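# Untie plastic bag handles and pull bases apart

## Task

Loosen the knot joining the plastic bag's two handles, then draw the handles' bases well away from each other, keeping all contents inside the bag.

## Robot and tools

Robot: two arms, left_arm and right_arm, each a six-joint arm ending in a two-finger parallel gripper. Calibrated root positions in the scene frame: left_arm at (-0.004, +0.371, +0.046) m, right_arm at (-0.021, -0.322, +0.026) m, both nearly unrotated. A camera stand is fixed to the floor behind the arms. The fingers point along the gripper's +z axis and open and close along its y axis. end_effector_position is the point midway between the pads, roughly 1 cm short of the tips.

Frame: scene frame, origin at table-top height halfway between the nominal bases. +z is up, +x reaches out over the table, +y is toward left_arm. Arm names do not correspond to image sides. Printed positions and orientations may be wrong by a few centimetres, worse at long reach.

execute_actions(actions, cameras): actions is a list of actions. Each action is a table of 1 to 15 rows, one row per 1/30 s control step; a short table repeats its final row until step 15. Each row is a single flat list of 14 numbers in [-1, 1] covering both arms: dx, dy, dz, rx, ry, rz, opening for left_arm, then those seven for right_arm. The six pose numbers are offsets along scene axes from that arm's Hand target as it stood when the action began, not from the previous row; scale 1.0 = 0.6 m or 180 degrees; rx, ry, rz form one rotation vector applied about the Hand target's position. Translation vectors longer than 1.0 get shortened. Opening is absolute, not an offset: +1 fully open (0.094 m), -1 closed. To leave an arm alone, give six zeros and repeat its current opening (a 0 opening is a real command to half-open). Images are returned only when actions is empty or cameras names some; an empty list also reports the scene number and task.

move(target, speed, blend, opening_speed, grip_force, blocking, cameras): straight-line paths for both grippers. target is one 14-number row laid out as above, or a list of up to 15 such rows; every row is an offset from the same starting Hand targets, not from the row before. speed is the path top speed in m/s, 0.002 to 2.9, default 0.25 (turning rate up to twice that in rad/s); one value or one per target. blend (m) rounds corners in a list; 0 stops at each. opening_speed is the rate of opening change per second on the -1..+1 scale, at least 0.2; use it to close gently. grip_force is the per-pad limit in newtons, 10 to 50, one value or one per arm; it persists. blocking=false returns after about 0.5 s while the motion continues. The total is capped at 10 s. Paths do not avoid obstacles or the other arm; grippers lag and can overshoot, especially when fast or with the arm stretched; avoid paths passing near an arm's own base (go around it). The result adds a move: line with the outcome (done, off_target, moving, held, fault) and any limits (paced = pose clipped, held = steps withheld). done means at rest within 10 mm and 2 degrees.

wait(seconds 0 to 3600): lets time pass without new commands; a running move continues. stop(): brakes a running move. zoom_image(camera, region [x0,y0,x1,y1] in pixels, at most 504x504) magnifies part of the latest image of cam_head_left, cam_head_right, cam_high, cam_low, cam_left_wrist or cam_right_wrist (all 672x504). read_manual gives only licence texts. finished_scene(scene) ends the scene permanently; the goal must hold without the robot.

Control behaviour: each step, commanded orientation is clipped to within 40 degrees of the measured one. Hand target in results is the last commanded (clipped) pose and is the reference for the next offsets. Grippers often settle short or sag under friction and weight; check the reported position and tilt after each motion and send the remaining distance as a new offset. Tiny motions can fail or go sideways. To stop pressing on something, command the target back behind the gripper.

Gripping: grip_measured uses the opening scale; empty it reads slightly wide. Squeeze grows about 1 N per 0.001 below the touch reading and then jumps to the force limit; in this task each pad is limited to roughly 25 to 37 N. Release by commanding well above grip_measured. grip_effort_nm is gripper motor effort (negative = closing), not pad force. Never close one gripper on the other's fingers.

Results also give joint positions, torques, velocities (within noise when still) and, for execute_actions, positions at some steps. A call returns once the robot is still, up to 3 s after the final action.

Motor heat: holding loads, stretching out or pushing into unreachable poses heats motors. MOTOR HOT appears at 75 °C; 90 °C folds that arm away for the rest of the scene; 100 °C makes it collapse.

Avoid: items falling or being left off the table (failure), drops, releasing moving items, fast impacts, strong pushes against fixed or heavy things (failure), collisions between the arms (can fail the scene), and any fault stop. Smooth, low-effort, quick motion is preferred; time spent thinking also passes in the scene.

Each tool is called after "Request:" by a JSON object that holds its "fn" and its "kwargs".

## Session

Request:
{"fn": "execute_actions", "kwargs": {"actions": []}}

Request:
{"fn": "zoom_image", "kwargs": {"camera": "cam_high", "region": [280, 150, 450, 390]}}

Scene clock: 0.00 s.
left_arm: end_effector_position=(+0.3810, +0.3838, +0.1355) grip_measured=+1.000 grip_effort_nm=n/a end_effector_quat_wxyz=(+0.587, -0.059, +0.806, +0.042) | right_arm: end_effector_position=(+0.3597, -0.3079, +0.1113) grip_measured=+1.000 grip_effort_nm=n/a end_effector_quat_wxyz=(+0.585, -0.021, +0.811, -0.006)
Joint positions: left_arm=[-0.041 1.548 0.311 0.92 -0.185 -0.062 0.094] | right_arm=[0.043 1.545 0.289 0.935 0.035 -0.025 0.094]
Joint velocities: within noise
Joint torques (N m): no reading
Heat: left arm: 33 °C; right arm: 37 °C.
Hand target: left_arm +0.3828, +0.3837, +0.1395; +0.592, -0.060, +0.803, +0.042 | right_arm +0.3618, -0.3078, +0.1156; +0.590, -0.021, +0.807, -0.006
Tool commands: left_gripper/opening=+1.0 right_gripper/opening=+1.0

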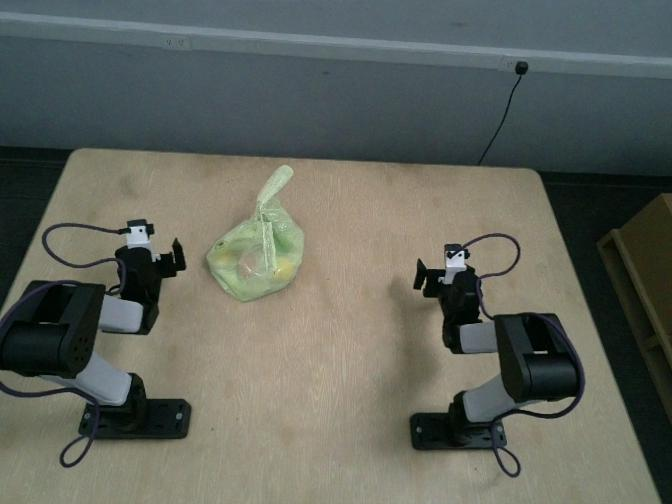

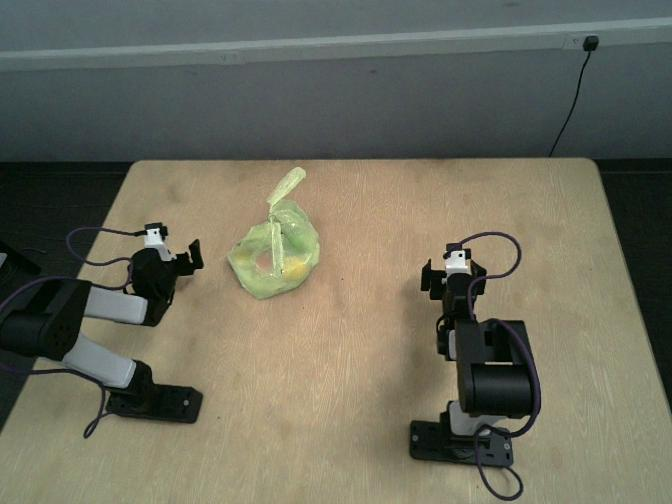

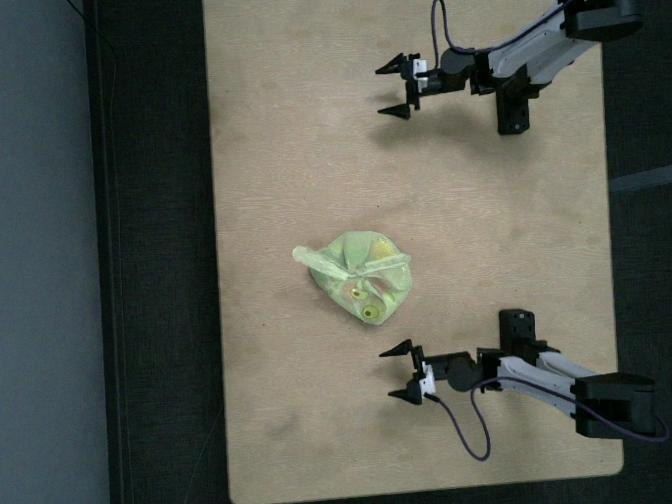

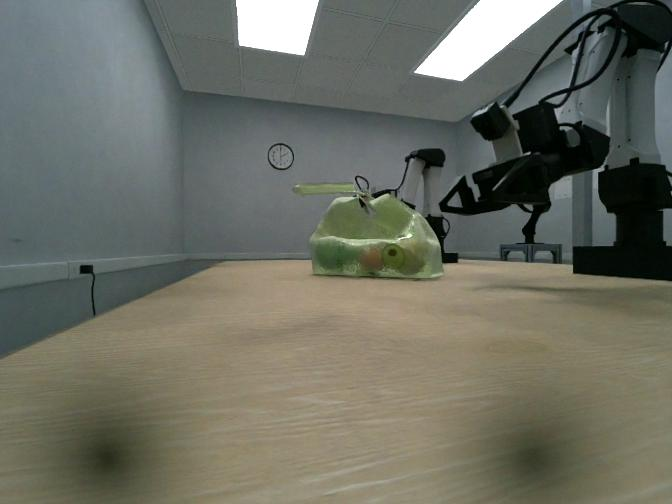

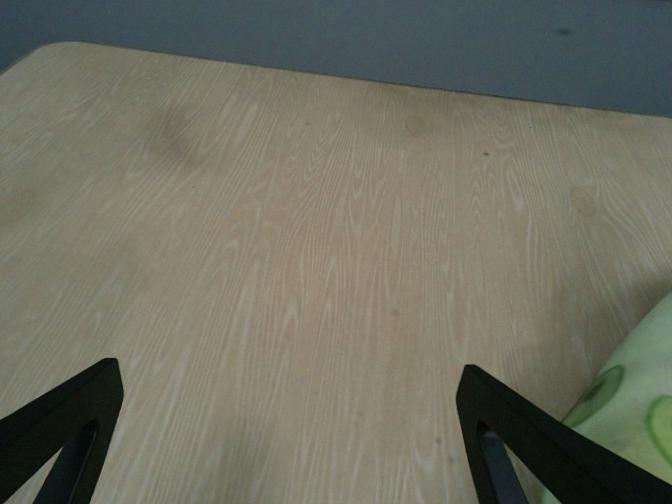

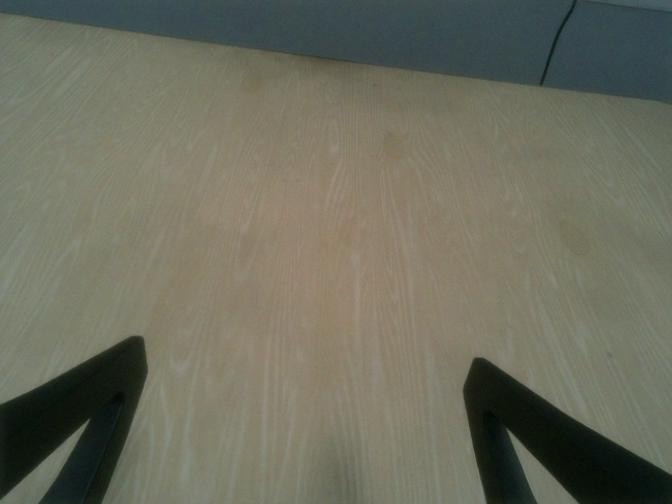

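Scaled by 2.100 from the camera's image (finer frame: 960x720).

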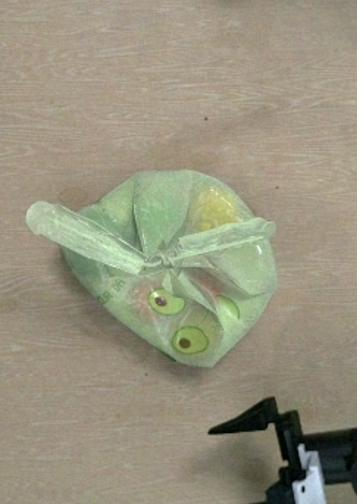

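Request:
{"fn": "move", "kwargs": {"target": [[0.0,-0.05,0.176,0.005,0.05,-0.04,0,0,0,0,0,0,0,0],[0.012,-0.381,0.176,0.0197,0.183,-0.1538,0,0,0,0.1,0,0,0,0]], "blend": 0.04, "speed": 0.3, "cameras": ["cam_left_wrist","cam_low"]}}

Request:
{"fn": "zoom_image", "kwargs": {"camera": "cam_left_wrist", "region": [200, 170, 480, 380]}}

Scene clock: 13.53 s.
left_arm: end_effector_position=(+0.3870, +0.1589, +0.2428) grip_measured=+0.002 grip_effort_nm=-0.10 end_effector_quat_wxyz=(+0.339, +0.165, +0.925, -0.054) | right_arm: end_effector_position=(+0.3577, -0.3080, +0.1629) grip_measured=+0.001 grip_effort_nm=-0.08 end_effector_quat_wxyz=(+0.581, -0.021, +0.814, -0.006)
Joint positions: left_arm=[-0.542 1.628 1.427 -0.68 -0.137 -0.147 0.047] | right_arm=[0.043 1.266 0.398 0.536 0.035 -0.025 0.047]
Joint torques (N m): left_arm=[-0.88 -7.21 9.65 1.18 0.02 -0.11] | right_arm=[-0.1 -6.13 10.47 2.42 0.08 -0.04]
Heat: left arm: 35 °C; right arm: 38 °C.
Hand target: left_arm +0.3901, +0.1552, +0.2451; +0.337, +0.163, +0.925, -0.060 | right_arm +0.3619, -0.3078, +0.1757; +0.590, -0.021, +0.807, -0.006
Off the commanded pose: left_arm 0.005 m, 1 deg | right_arm 0.013 m, 1 deg.
move: off_target (right_arm); blend cut to 0 m at target 1
Images, in order (width x height): cam_low 672x504, cam_left_wrist 672x504.

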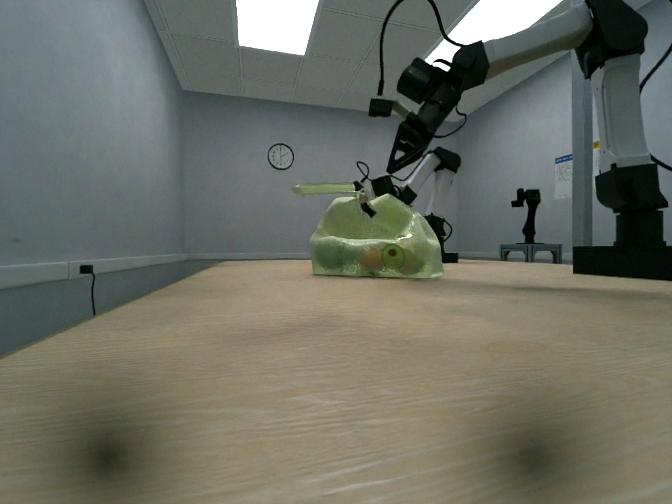

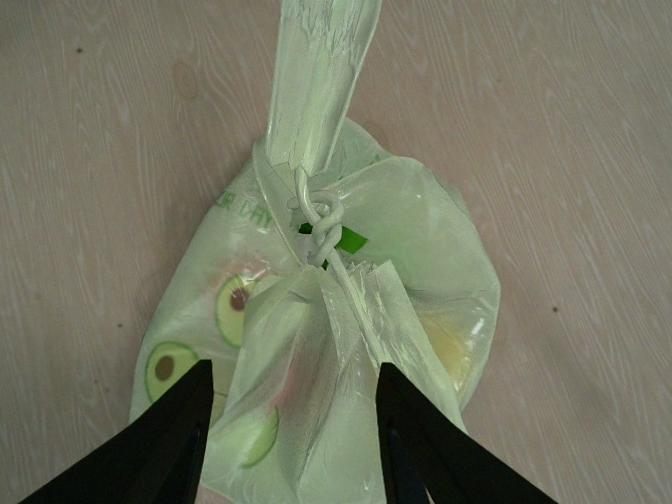

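Scaled by 1.800 from the camera's image (finer frame: 960x720).

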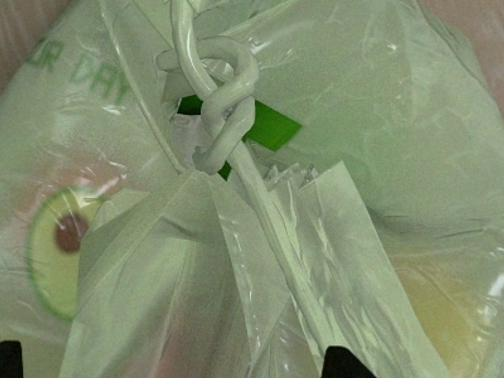

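Request:
{"fn": "zoom_image", "kwargs": {"camera": "cam_left_wrist", "region": [260, 150, 390, 290]}}

Scaled by 3.600 from the camera's image (finer frame: 960x720).

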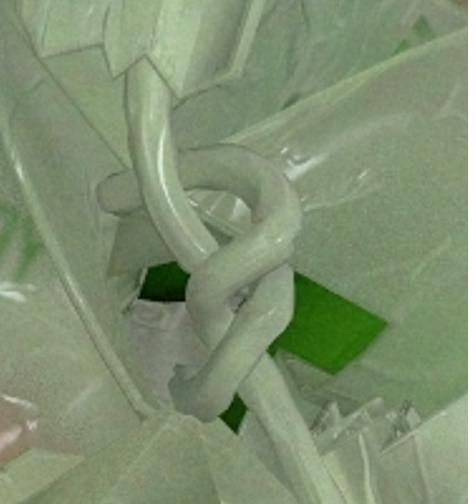

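Request:
{"fn": "move", "kwargs": {"target": [0.0405,0.0373,-0.0962,-0.0542,-0.0651,-0.2206,-0.04,-0.1865,0.463,-0.026,-0.0023,0.0426,0.1848,0.6], "cameras": ["cam_left_wrist","cam_right_wrist"]}}

Request:
{"fn": "zoom_image", "kwargs": {"camera": "cam_left_wrist", "region": [200, 190, 420, 390]}}

Scene clock: 32.67 s.
left_arm: end_effector_position=(+0.4117, +0.1781, +0.1903) grip_measured=-0.038 grip_effort_nm=-0.10 end_effector_quat_wxyz=(+0.399, +0.441, +0.771, -0.228) | right_arm: end_effector_position=(+0.2464, -0.0334, +0.1553) grip_measured=+0.599 grip_effort_nm=0.08 end_effector_quat_wxyz=(+0.511, -0.260, +0.803, +0.163)
Joint positions: left_arm=[-0.194 1.72 1.173 -0.266 0.651 0.569 0.045] | right_arm=[0.944 1.349 0.542 0.347 0.299 0.141 0.075]
Joint torques (N m): left_arm=[-0.59 -7.94 7.49 1.42 0.45 -0.02] | right_arm=[0.24 -4.49 10.81 2.33 0.3 0.08]
Heat: left arm: 38 °C; right arm: 41 °C.
Hand target: left_arm +0.4144, +0.1775, +0.1875; +0.400, +0.444, +0.768, -0.230 | right_arm +0.2499, -0.0300, +0.1601; +0.513, -0.253, +0.805, +0.161
Off the commanded pose: left_arm 0.004 m, 1 deg | right_arm 0.007 m, 1 deg.
move: done

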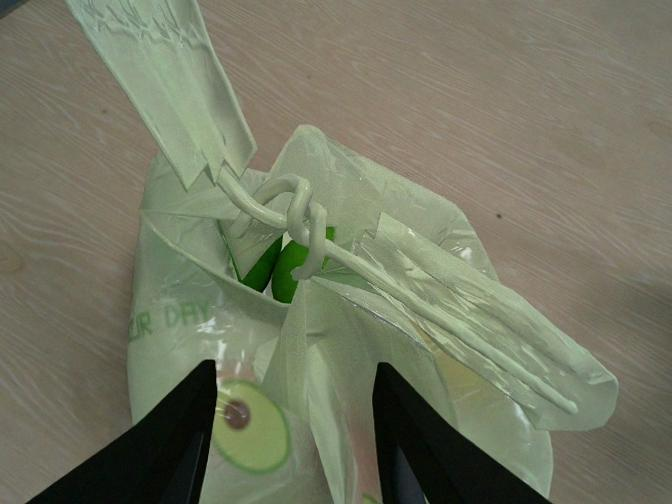

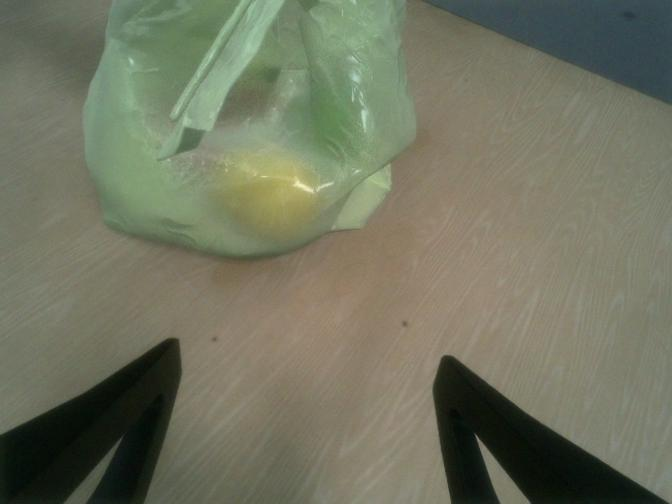

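Scaled by 2.291 from the camera's image (finer frame: 960x720).

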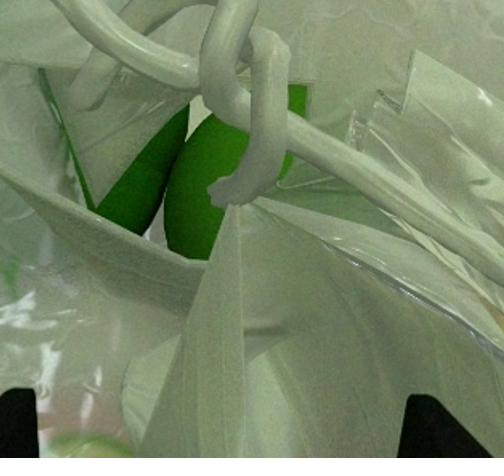

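Request:
{"fn": "move", "kwargs": {"target": [0.026,-0.034,-0.031,0,0,0,-0.36,0,0,0,0,0,0,0.6], "speed": 0.12, "cameras": ["cam_left_wrist"]}}

Scene clock: 43.60 s.
left_arm: end_effector_position=(+0.4212, +0.1590, +0.1638) grip_measured=-0.358 grip_effort_nm=-0.10 end_effector_quat_wxyz=(+0.390, +0.445, +0.771, -0.235) | right_arm: end_effector_position=(+0.2464, -0.0334, +0.1553) grip_measured=+0.599 grip_effort_nm=0.08 end_effector_quat_wxyz=(+0.511, -0.260, +0.803, +0.163)
Joint positions: left_arm=[-0.234 1.815 1.181 -0.181 0.638 0.545 0.03] | right_arm=[0.944 1.349 0.542 0.347 0.299 0.141 0.075]
Joint torques (N m): left_arm=[-1.07 -9.05 8.95 1.42 0.26 -0.1] | right_arm=[0.23 -4.55 10.8 2.32 0.31 0.08]
Heat: left arm: 38 °C; right arm: 45 °C.
Hand target: left_arm +0.4300, +0.1572, +0.1690; +0.400, +0.443, +0.769, -0.230 | right_arm +0.2499, -0.0300, +0.1601; +0.513, -0.253, +0.804, +0.162
Off the commanded pose: left_arm 0.010 m, 1 deg | right_arm 0.007 m, 1 deg.
move: done

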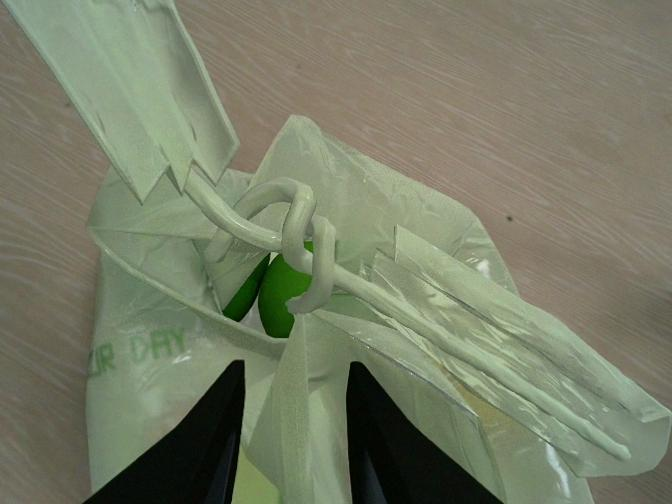

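Request:
{"fn": "move", "kwargs": {"target": [0.0187,-0.0285,-0.008,0,0,0,-0.36,0,0,0,0,0,0,0.6], "speed": 0.12, "cameras": ["cam_left_wrist"]}}

Scene clock: 48.37 s.
left_arm: end_effector_position=(+0.4318, +0.1421, +0.1607) grip_measured=-0.358 grip_effort_nm=-0.10 end_effector_quat_wxyz=(+0.392, +0.446, +0.770, -0.235) | right_arm: end_effector_position=(+0.2464, -0.0334, +0.1553) grip_measured=+0.599 grip_effort_nm=0.08 end_effector_quat_wxyz=(+0.511, -0.260, +0.803, +0.163)
Joint positions: left_arm=[-0.27 1.868 1.232 -0.157 0.614 0.514 0.03] | right_arm=[0.944 1.349 0.542 0.347 0.299 0.141 0.075]
Joint torques (N m): left_arm=[-1.05 -9.1 9.14 1.44 0.22 -0.09] | right_arm=[0.24 -4.48 10.78 2.31 0.31 0.08]
Heat: left arm: 39 °C; right arm: 46 °C.
Hand target: left_arm +0.4412, +0.1401, +0.1641; +0.400, +0.443, +0.769, -0.230 | right_arm +0.2499, -0.0300, +0.1601; +0.513, -0.253, +0.804, +0.162
Off the commanded pose: left_arm 0.010 m, 1 deg | right_arm 0.007 m, 1 deg.
move: done

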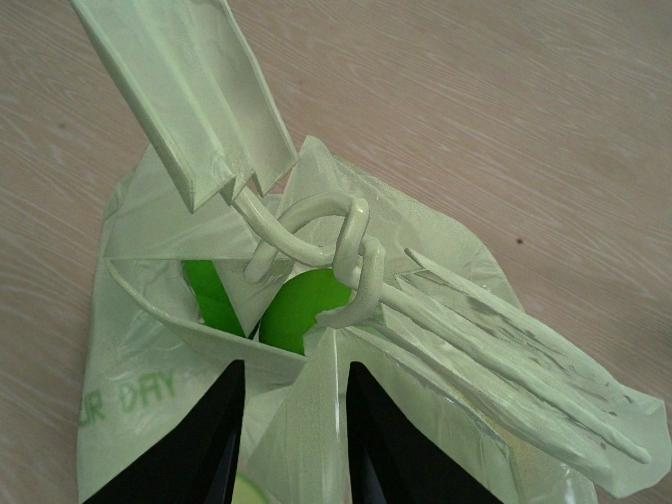

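Request:
{"fn": "move", "kwargs": {"target": [[-0.013,-0.004,0.022,0,0,0,-0.3,0,0,0,0,0,0,0.6],[-0.006,-0.022,0.014,0,0,0,-0.3,0,0,0,0,0,0,0.6]], "speed": 0.1, "cameras": ["cam_left_wrist"]}}

Scene clock: 58.00 s.
left_arm: end_effector_position=(+0.4299, +0.1294, +0.1648) grip_measured=-0.302 grip_effort_nm=0.10 end_effector_quat_wxyz=(+0.389, +0.445, +0.772, -0.235) | right_arm: end_effector_position=(+0.2463, -0.0334, +0.1553) grip_measured=+0.599 grip_effort_nm=0.08 end_effector_quat_wxyz=(+0.511, -0.260, +0.803, +0.163)
Joint positions: left_arm=[-0.304 1.868 1.25 -0.166 0.588 0.485 0.033] | right_arm=[0.944 1.349 0.542 0.347 0.299 0.141 0.075]
Joint torques (N m): left_arm=[-1.28 -10.24 9.02 1.43 0.28 -0.07] | right_arm=[0.24 -4.45 10.77 2.32 0.32 0.08]
Heat: left arm: 41 °C; right arm: 48 °C.
Hand target: left_arm +0.4377, +0.1269, +0.1725; +0.400, +0.444, +0.768, -0.230 | right_arm +0.2499, -0.0300, +0.1600; +0.513, -0.253, +0.805, +0.161
Off the commanded pose: left_arm 0.011 m, 1 deg | right_arm 0.007 m, 1 deg.
move: off_target (left_arm)

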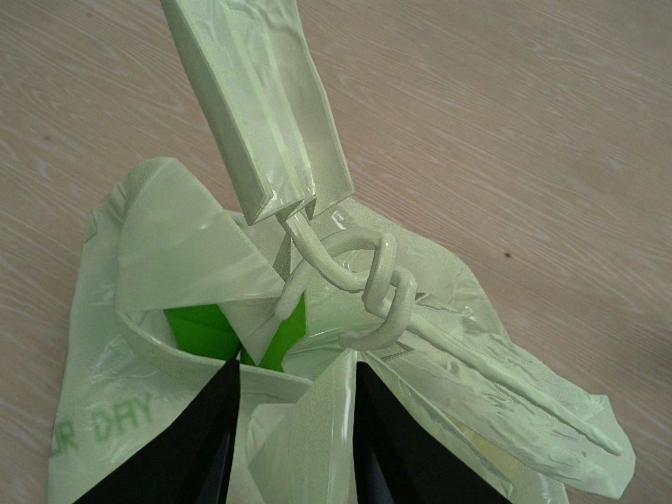

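Request:
{"fn": "move", "kwargs": {"target": [-0.028,-0.012,0.004,0,0,0,-0.3,0,0,0,0,0,0,0.6], "speed": 0.1, "cameras": ["cam_left_wrist"]}}

Scene clock: 61.87 s.
left_arm: end_effector_position=(+0.4211, +0.1190, +0.1591) grip_measured=-0.302 grip_effort_nm=0.10 end_effector_quat_wxyz=(+0.382, +0.445, +0.775, -0.236) | right_arm: end_effector_position=(+0.2463, -0.0334, +0.1553) grip_measured=+0.599 grip_effort_nm=0.08 end_effector_quat_wxyz=(+0.511, -0.260, +0.803, +0.163)
Joint positions: left_arm=[-0.337 1.862 1.225 -0.147 0.564 0.459 0.033] | right_arm=[0.944 1.349 0.542 0.347 0.299 0.141 0.075]
Joint torques (N m): left_arm=[-1.09 -14.15 6.15 1.41 0.27 -0.13] | right_arm=[0.2 -4.52 10.8 2.32 0.31 0.08]
Heat: left arm: 41 °C; right arm: 49 °C.
Hand target: left_arm +0.4208, +0.1196, +0.1749; +0.400, +0.444, +0.768, -0.230 | right_arm +0.2499, -0.0300, +0.1600; +0.513, -0.253, +0.805, +0.161
Off the commanded pose: left_arm 0.016 m, 2 deg | right_arm 0.007 m, 1 deg.
move: off_target (left_arm)

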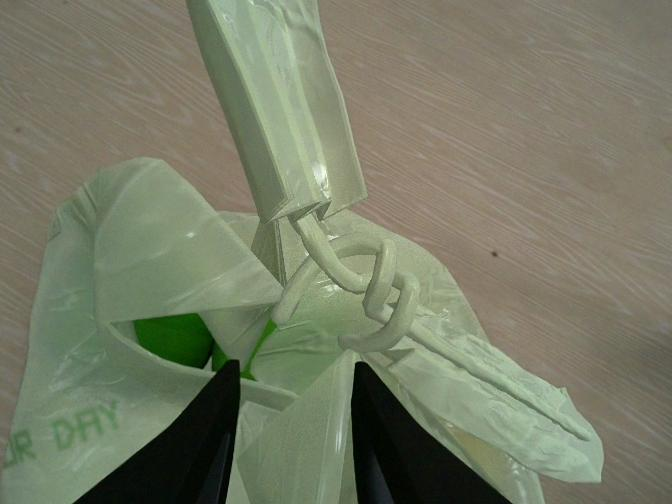

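Request:
{"fn": "move", "kwargs": {"target": [0.0035,-0.006,0.003,0,0,0,-1,0,0,0,0,0,0,0.6], "speed": 0.1, "opening_speed": 0.5, "cameras": ["cam_left_wrist"]}}

Scene clock: 66.87 s.
left_arm: end_effector_position=(+0.4210, +0.1185, +0.1588) grip_measured=-0.932 grip_effort_nm=-0.60 end_effector_quat_wxyz=(+0.382, +0.443, +0.776, -0.235) | right_arm: end_effector_position=(+0.2463, -0.0334, +0.1553) grip_measured=+0.599 grip_effort_nm=0.08 end_effector_quat_wxyz=(+0.511, -0.260, +0.803, +0.163)
Joint positions: left_arm=[-0.34 1.862 1.225 -0.146 0.559 0.453 0.003] | right_arm=[0.944 1.349 0.542 0.347 0.299 0.141 0.075]
Joint torques (N m): left_arm=[-1.48 -13.48 7.51 1.41 0.21 -0.11] | right_arm=[0.27 -4.51 10.76 2.31 0.32 0.07]
Heat: left arm: 40 °C; right arm: 49 °C.
Hand target: left_arm +0.4229, +0.1162, +0.1767; +0.400, +0.443, +0.769, -0.230 | right_arm +0.2499, -0.0300, +0.1600; +0.513, -0.253, +0.805, +0.161
Off the commanded pose: left_arm 0.018 m, 2 deg | right_arm 0.007 m, 1 deg.
move: off_target (left_arm)

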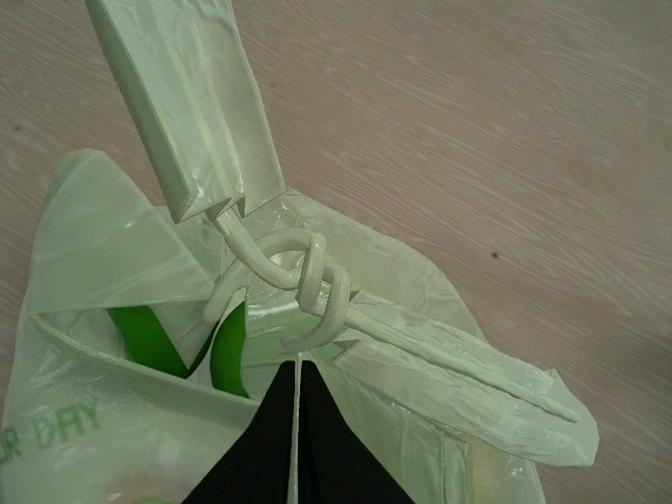

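Request:
{"fn": "move", "kwargs": {"target": [0,0,0,0,0,0,-1,0.061,0.104,-0.008,0,0,0,0.6], "cameras": ["cam_right_wrist","cam_left_wrist"]}}

Scene clock: 76.80 s.
left_arm: end_effector_position=(+0.4210, +0.1185, +0.1588) grip_measured=-0.932 grip_effort_nm=-0.60 end_effector_quat_wxyz=(+0.382, +0.443, +0.776, -0.235) | right_arm: end_effector_position=(+0.2815, +0.0252, +0.1464) grip_measured=+0.599 grip_effort_nm=0.08 end_effector_quat_wxyz=(+0.501, -0.264, +0.809, +0.155)
Joint positions: left_arm=[-0.34 1.862 1.225 -0.146 0.559 0.453 0.003] | right_arm=[0.962 1.643 0.796 0.354 0.315 0.15 0.075]
Joint torques (N m): left_arm=[-1.48 -13.49 7.53 1.41 0.21 -0.11] | right_arm=[0.38 -7.06 10.52 2.69 0.32 0.07]
Heat: left arm: 41 °C; right arm: 50 °C.
Hand target: left_arm +0.4229, +0.1162, +0.1767; +0.400, +0.443, +0.769, -0.230 | right_arm +0.2865, +0.0324, +0.1553; +0.513, -0.253, +0.805, +0.161
Off the commanded pose: left_arm 0.018 m, 2 deg | right_arm 0.012 m, 2 deg.
move: off_target (right_arm)
Images, in order (width x height): cam_left_wrist 672x504, cam_right_wrist 672x504.

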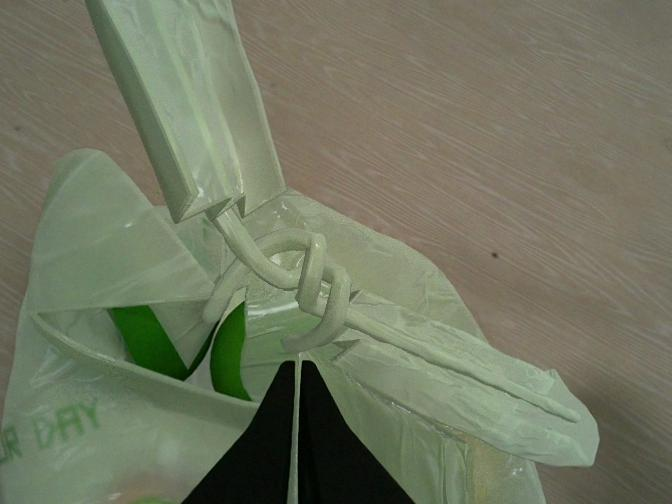

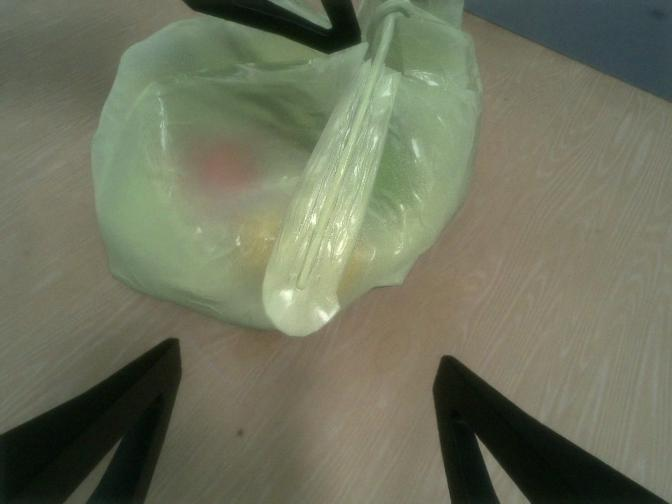

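Request:
{"fn": "move", "kwargs": {"target": [0,0,0,0,0,0,-1,0.0932,0.0577,-0.0743,0,0,0,0.3], "speed": 0.15, "cameras": ["cam_right_wrist"]}}

Scene clock: 84.20 s.
left_arm: end_effector_position=(+0.4210, +0.1185, +0.1588) grip_measured=-0.932 grip_effort_nm=-0.60 end_effector_quat_wxyz=(+0.382, +0.443, +0.776, -0.235) | right_arm: end_effector_position=(+0.3364, +0.0595, +0.1045) grip_measured=+0.302 grip_effort_nm=-0.08 end_effector_quat_wxyz=(+0.504, -0.251, +0.812, +0.153)
Joint positions: left_arm=[-0.34 1.862 1.225 -0.146 0.559 0.453 0.003] | right_arm=[0.901 1.955 0.985 0.487 0.281 0.139 0.061]
Joint torques (N m): left_arm=[-1.5 -13.48 7.49 1.41 0.21 -0.11] | right_arm=[-0.44 -9.55 9.96 2.73 0.01 -0.15]
Heat: left arm: 43 °C; right arm: 49 °C.
Hand target: left_arm +0.4229, +0.1162, +0.1767; +0.400, +0.443, +0.769, -0.230 | right_arm +0.3424, +0.0672, +0.1108; +0.513, -0.253, +0.804, +0.162
Off the commanded pose: left_arm 0.018 m, 2 deg | right_arm 0.011 m, 2 deg.
move: off_target (right_arm)

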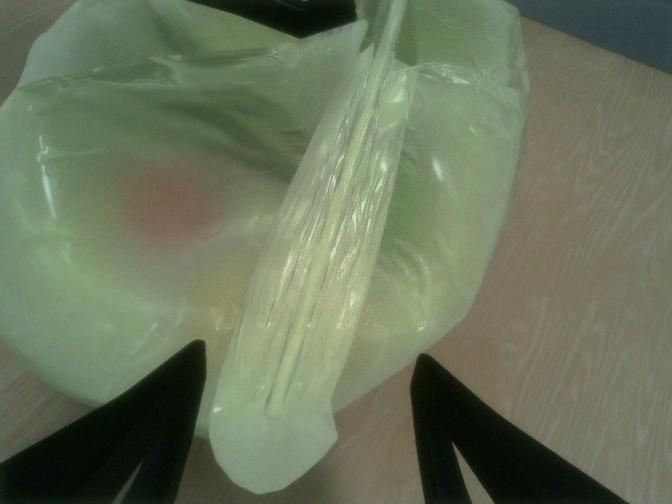

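Request:
{"fn": "move", "kwargs": {"target": [0,0,0,0,0,0,-1,0.0117,0.0175,0.03,0,0,0,0.2], "speed": 0.12, "cameras": ["cam_right_wrist"]}}

Scene clock: 88.67 s.
left_arm: end_effector_position=(+0.4210, +0.1185, +0.1588) grip_measured=-0.932 grip_effort_nm=-0.60 end_effector_quat_wxyz=(+0.382, +0.443, +0.776, -0.235) | right_arm: end_effector_position=(+0.3477, +0.0742, +0.1304) grip_measured=+0.202 grip_effort_nm=-0.08 end_effector_quat_wxyz=(+0.517, -0.245, +0.804, +0.162)
Joint positions: left_arm=[-0.34 1.862 1.225 -0.146 0.559 0.453 0.003] | right_arm=[0.901 1.955 1.075 0.436 0.28 0.139 0.056]
Joint torques (N m): left_arm=[-1.48 -13.46 7.5 1.41 0.22 -0.11] | right_arm=[-0.27 -10.33 9.83 2.35 0.03 -0.14]
Heat: left arm: 45 °C; right arm: 50 °C.
Hand target: left_arm +0.4229, +0.1162, +0.1767; +0.400, +0.443, +0.769, -0.230 | right_arm +0.3494, +0.0776, +0.1287; +0.513, -0.253, +0.804, +0.162
Off the commanded pose: left_arm 0.018 m, 2 deg | right_arm 0.004 m, 1 deg.
move: done

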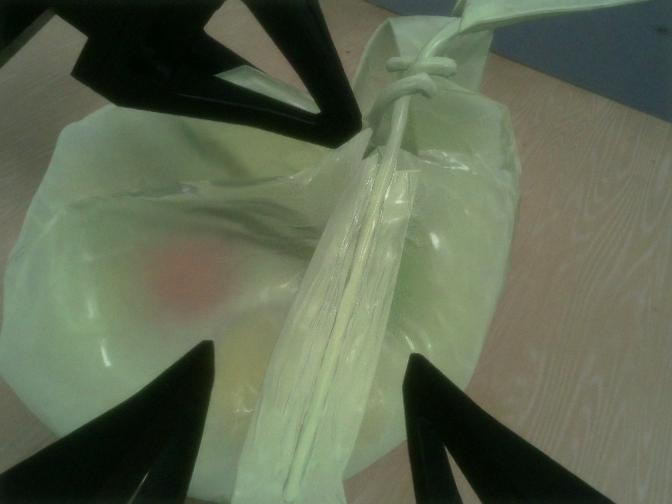

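Request:
{"fn": "move", "kwargs": {"target": [[0,0,0,0,0,0,-1,0.008,0,-0.02,0,0,0,0.2],[0,0,0,0,0,0,-1,0.008,0,-0.02,0,0,0,-1]], "speed": 0.1, "opening_speed": 0.8, "cameras": ["cam_right_wrist","cam_left_wrist"]}}

Scene clock: 94.20 s.
left_arm: end_effector_position=(+0.4210, +0.1185, +0.1588) grip_measured=-0.932 grip_effort_nm=-0.60 end_effector_quat_wxyz=(+0.382, +0.443, +0.776, -0.235) | right_arm: end_effector_position=(+0.3489, +0.0734, +0.1131) grip_measured=-0.908 grip_effort_nm=-0.56 end_effector_quat_wxyz=(+0.506, -0.251, +0.810, +0.156)
Joint positions: left_arm=[-0.34 1.862 1.225 -0.146 0.559 0.453 0.003] | right_arm=[0.896 1.991 1.075 0.443 0.274 0.136 0.004]
Joint torques (N m): left_arm=[-1.5 -13.46 7.51 1.41 0.22 -0.11] | right_arm=[-0.68 -10.4 9.33 2.72 0.02 -0.15]
Heat: left arm: 46 °C; right arm: 50 °C.
Hand target: left_arm +0.4229, +0.1161, +0.1767; +0.400, +0.443, +0.769, -0.230 | right_arm +0.3542, +0.0776, +0.1168; +0.513, -0.253, +0.804, +0.162
Off the commanded pose: left_arm 0.018 m, 2 deg | right_arm 0.008 m, 1 deg.
move: done
Images, in order (width x height): cam_left_wrist 672x504, cam_right_wrist 672x504.

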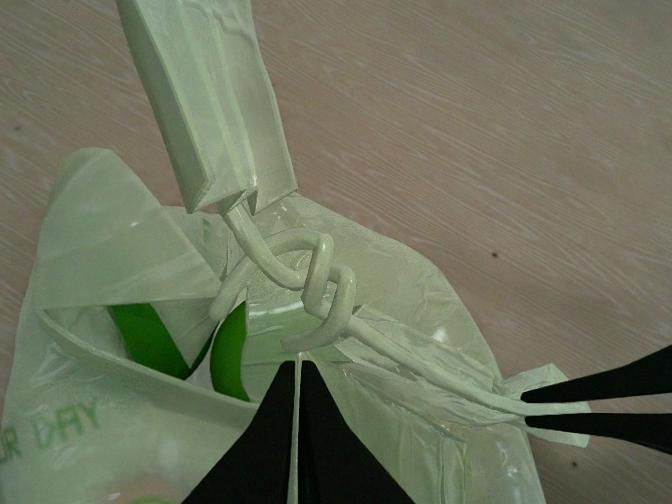

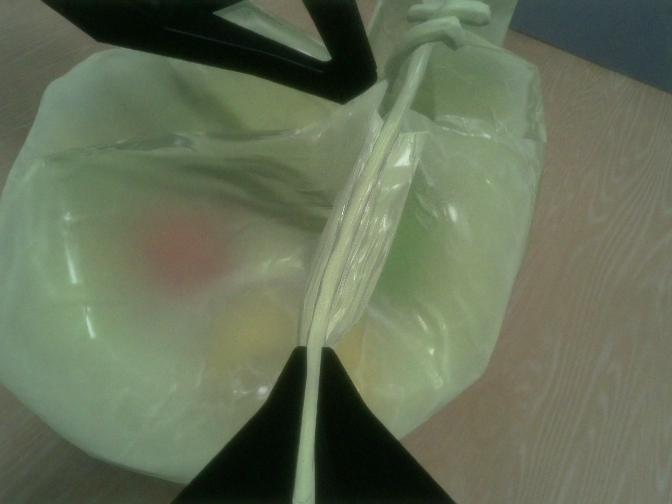

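Request:
{"fn": "move", "kwargs": {"target": [-0.02,0.1,0.03,0,0,0,-1,-0.02,-0.03,0.0,0,0,0,-1], "speed": 0.06, "cameras": ["cam_right_wrist","cam_left_wrist"]}}

Request:
{"fn": "zoom_image", "kwargs": {"camera": "cam_left_wrist", "region": [160, 160, 460, 400]}}

Scene clock: 98.30 s.
left_arm: end_effector_position=(+0.4143, +0.1731, +0.1834) grip_measured=-0.932 grip_effort_nm=-0.60 end_effector_quat_wxyz=(+0.389, +0.441, +0.774, -0.234) | right_arm: end_effector_position=(+0.3420, +0.0620, +0.1040) grip_measured=-0.908 grip_effort_nm=-0.56 end_effector_quat_wxyz=(+0.504, -0.252, +0.811, +0.155)
Joint positions: left_arm=[-0.204 1.752 1.193 -0.271 0.651 0.564 0.003] | right_arm=[0.891 1.972 1.006 0.487 0.269 0.133 0.004]
Joint torques (N m): left_arm=[-0.29 -12.81 6.3 1.23 0.4 0.09] | right_arm=[-0.65 -14.65 6.38 2.61 0.04 -0.14]
Heat: left arm: 46 °C; right arm: 50 °C.
Hand target: left_arm +0.4110, +0.1761, +0.1948; +0.400, +0.443, +0.768, -0.230 | right_arm +0.3422, +0.0596, +0.1167; +0.513, -0.253, +0.804, +0.162
Off the commanded pose: left_arm 0.012 m, 1 deg | right_arm 0.013 m, 2 deg.
move: off_target (left_arm, right_arm)
Images, in order (width x height): cam_left_wrist 672x504, cam_right_wrist 672x504.

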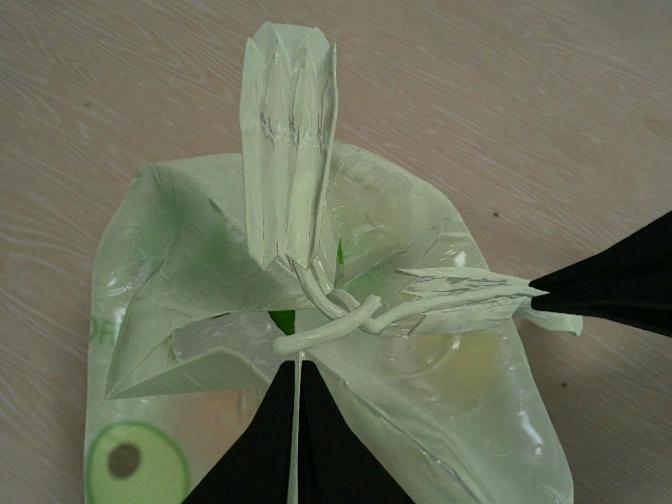

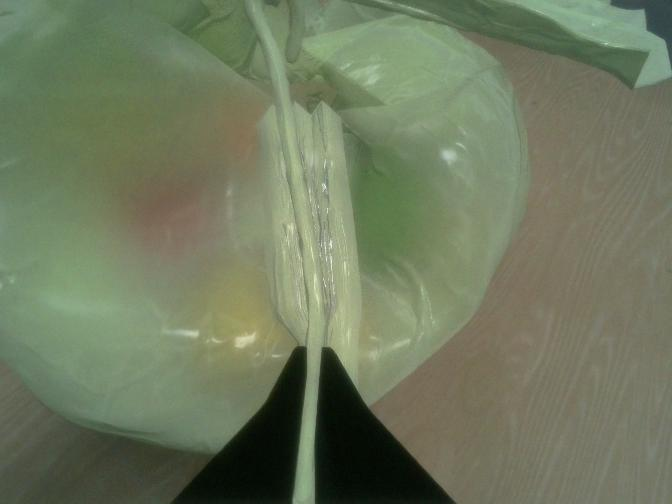

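Scaled by 1.680 from the camera's image (finer frame: 960x720).

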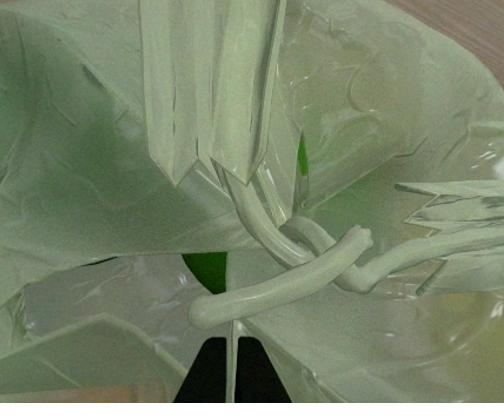

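Request:
{"fn": "move", "kwargs": {"target": [-0.01,0.1,0.03,0,0,0,-1,-0.01,-0.03,0.0,0,0,0,-1], "speed": 0.06, "cameras": ["cam_right_wrist","cam_left_wrist","cam_high"]}}

Request:
{"fn": "zoom_image", "kwargs": {"camera": "cam_left_wrist", "region": [160, 160, 460, 400]}}

Scene clock: 105.60 s.
left_arm: end_effector_position=(+0.4005, +0.2345, +0.1886) grip_measured=-0.932 grip_effort_nm=-0.60 end_effector_quat_wxyz=(+0.376, +0.436, +0.781, -0.241) | right_arm: end_effector_position=(+0.3353, +0.0434, +0.1024) grip_measured=-0.908 grip_effort_nm=-0.56 end_effector_quat_wxyz=(+0.501, -0.254, +0.813, +0.154)
Joint positions: left_arm=[-0.032 1.702 1.193 -0.468 0.76 0.735 0.003] | right_arm=[0.873 1.919 0.925 0.509 0.251 0.125 0.004]
Joint torques (N m): left_arm=[-0.36 -12.14 9.39 0.97 0.43 0.03] | right_arm=[-0.75 -14.02 6.34 2.68 0.05 -0.15]
Heat: left arm: 44 °C; right arm: 48 °C.
Hand target: left_arm +0.4050, +0.2361, +0.2127; +0.400, +0.444, +0.768, -0.230 | right_arm +0.3362, +0.0416, +0.1167; +0.513, -0.253, +0.805, +0.162
Off the commanded pose: left_arm 0.025 m, 3 deg | right_arm 0.014 m, 2 deg.
move: off_target (left_arm, right_arm)
Images, in order (width x height): cam_high 672x504, cam_left_wrist 672x504, cam_right_wrist 672x504.

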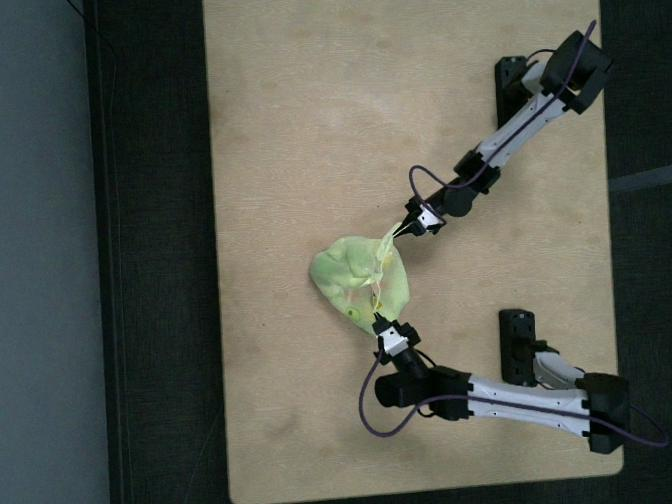

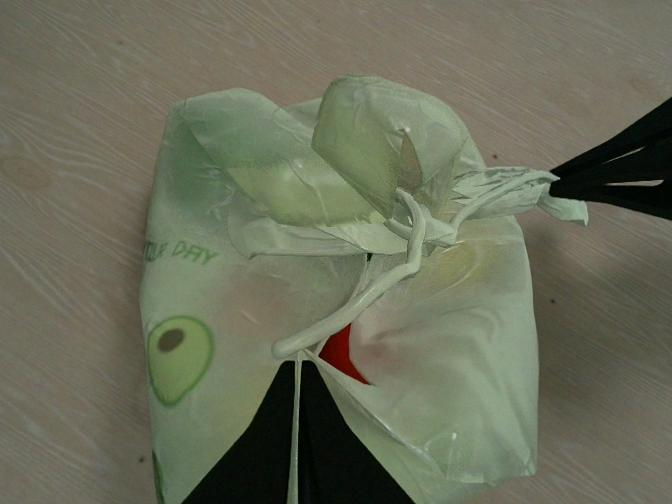

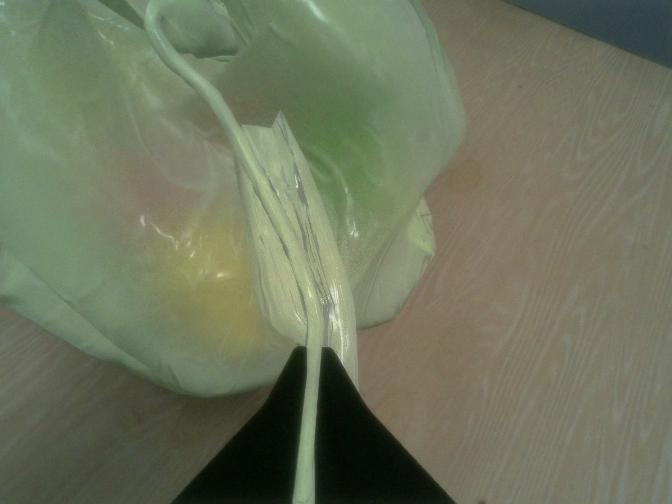

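Scaled by 1.680 from the camera's image (finer frame: 960x720).

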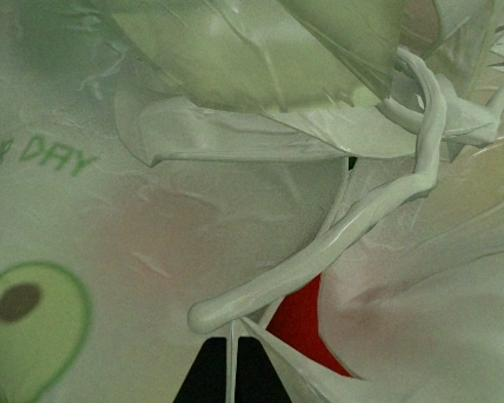

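Request:
{"fn": "move", "kwargs": {"target": [0.0,0.1,0.02,0,0,0,-1,-0.01,-0.03,0.0,0,0,0,-1], "speed": 0.06, "cameras": ["cam_right_wrist","cam_left_wrist"]}}

Request:
{"fn": "zoom_image", "kwargs": {"camera": "cam_left_wrist", "region": [200, 80, 560, 380]}}

Scene clock: 109.10 s.
left_arm: end_effector_position=(+0.3992, +0.2926, +0.2162) grip_measured=-0.932 grip_effort_nm=-0.60 end_effector_quat_wxyz=(+0.390, +0.441, +0.773, -0.236) | right_arm: end_effector_position=(+0.3295, +0.0268, +0.1055) grip_measured=-0.908 grip_effort_nm=-0.56 end_effector_quat_wxyz=(+0.503, -0.254, +0.811, +0.157)
Joint positions: left_arm=[0.142 1.702 1.312 -0.711 0.857 0.953 0.003] | right_arm=[0.853 1.862 0.849 0.537 0.23 0.116 0.004]
Joint torques (N m): left_arm=[-0.01 -8.57 9.25 0.78 0.58 0.03] | right_arm=[-0.76 -13.16 6.06 2.66 0.05 -0.14]
Heat: left arm: 43 °C; right arm: 48 °C.
Hand target: left_arm +0.4049, +0.2961, +0.2247; +0.400, +0.444, +0.768, -0.230 | right_arm +0.3302, +0.0237, +0.1167; +0.513, -0.253, +0.804, +0.162
Off the commanded pose: left_arm 0.011 m, 1 deg | right_arm 0.012 m, 1 deg.
move: off_target (left_arm, right_arm)
Images, in order (width x height): cam_left_wrist 672x504, cam_right_wrist 672x504.

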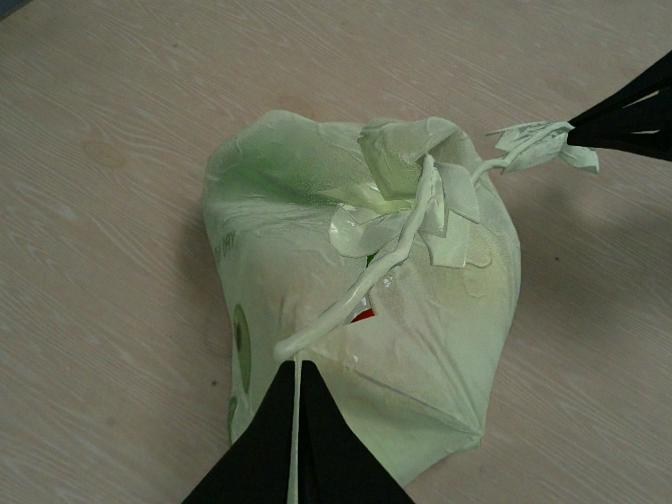

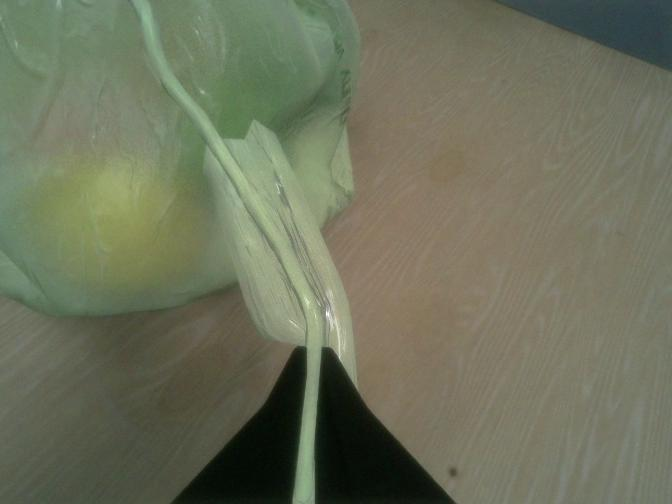

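Scaled by 1.400 from the camera's image (finer frame: 960x720).

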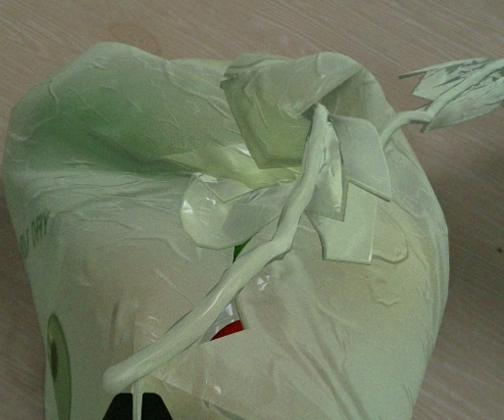

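Request:
{"fn": "move", "kwargs": {"target": [0.01,0.1,0.0,0,0,0,-1,-0.01,-0.05,0.0,0,0,0,-1], "speed": 0.07, "cameras": ["cam_high","cam_left_wrist"]}}

Request:
{"fn": "zoom_image", "kwargs": {"camera": "cam_left_wrist", "region": [200, 60, 560, 380]}}

Scene clock: 113.00 s.
left_arm: end_effector_position=(+0.4003, +0.3424, +0.2213) grip_measured=-0.932 grip_effort_nm=-0.60 end_effector_quat_wxyz=(+0.390, +0.441, +0.768, -0.254) | right_arm: end_effector_position=(+0.3224, +0.0070, +0.1177) grip_measured=-0.908 grip_effort_nm=-0.56 end_effector_quat_wxyz=(+0.513, -0.258, +0.799, +0.177)
Joint positions: left_arm=[0.293 1.81 1.471 -0.966 0.942 1.191 0.003] | right_arm=[0.813 1.773 0.747 0.596 0.162 0.093 0.004]
Joint torques (N m): left_arm=[1.32 -8.47 9.39 0.69 0.42 0.01] | right_arm=[-1.51 -11.71 5.34 2.38 0.28 -0.14]
Heat: left arm: 42 °C; right arm: 47 °C.
Hand target: left_arm +0.4109, +0.3560, +0.2246; +0.400, +0.444, +0.768, -0.230 | right_arm +0.3243, -0.0064, +0.1169; +0.513, -0.253, +0.804, +0.162
Off the commanded pose: left_arm 0.018 m, 3 deg | right_arm 0.014 m, 2 deg.
move: off_target (left_arm, right_arm)

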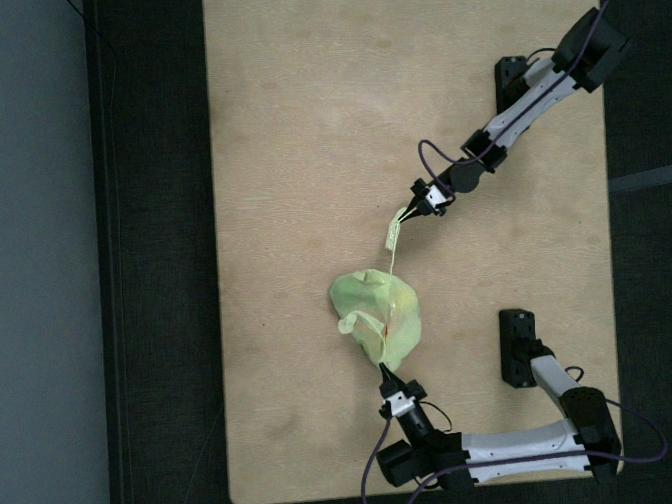

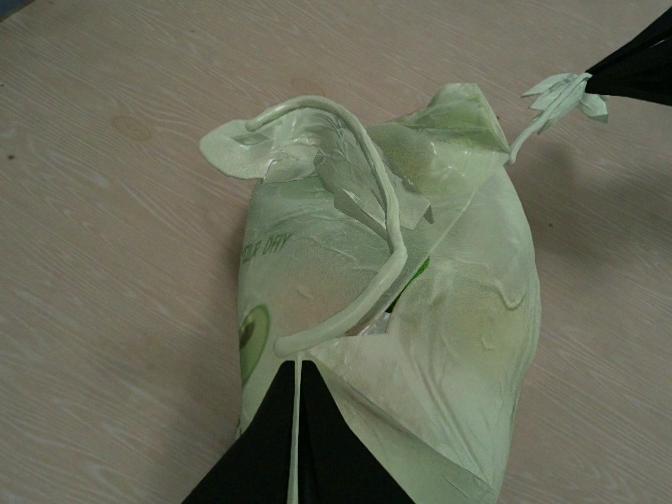

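Scaled by 1.400 from the camera's image (finer frame: 960x720).

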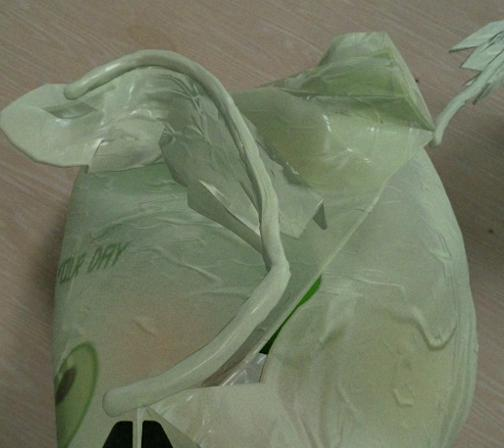

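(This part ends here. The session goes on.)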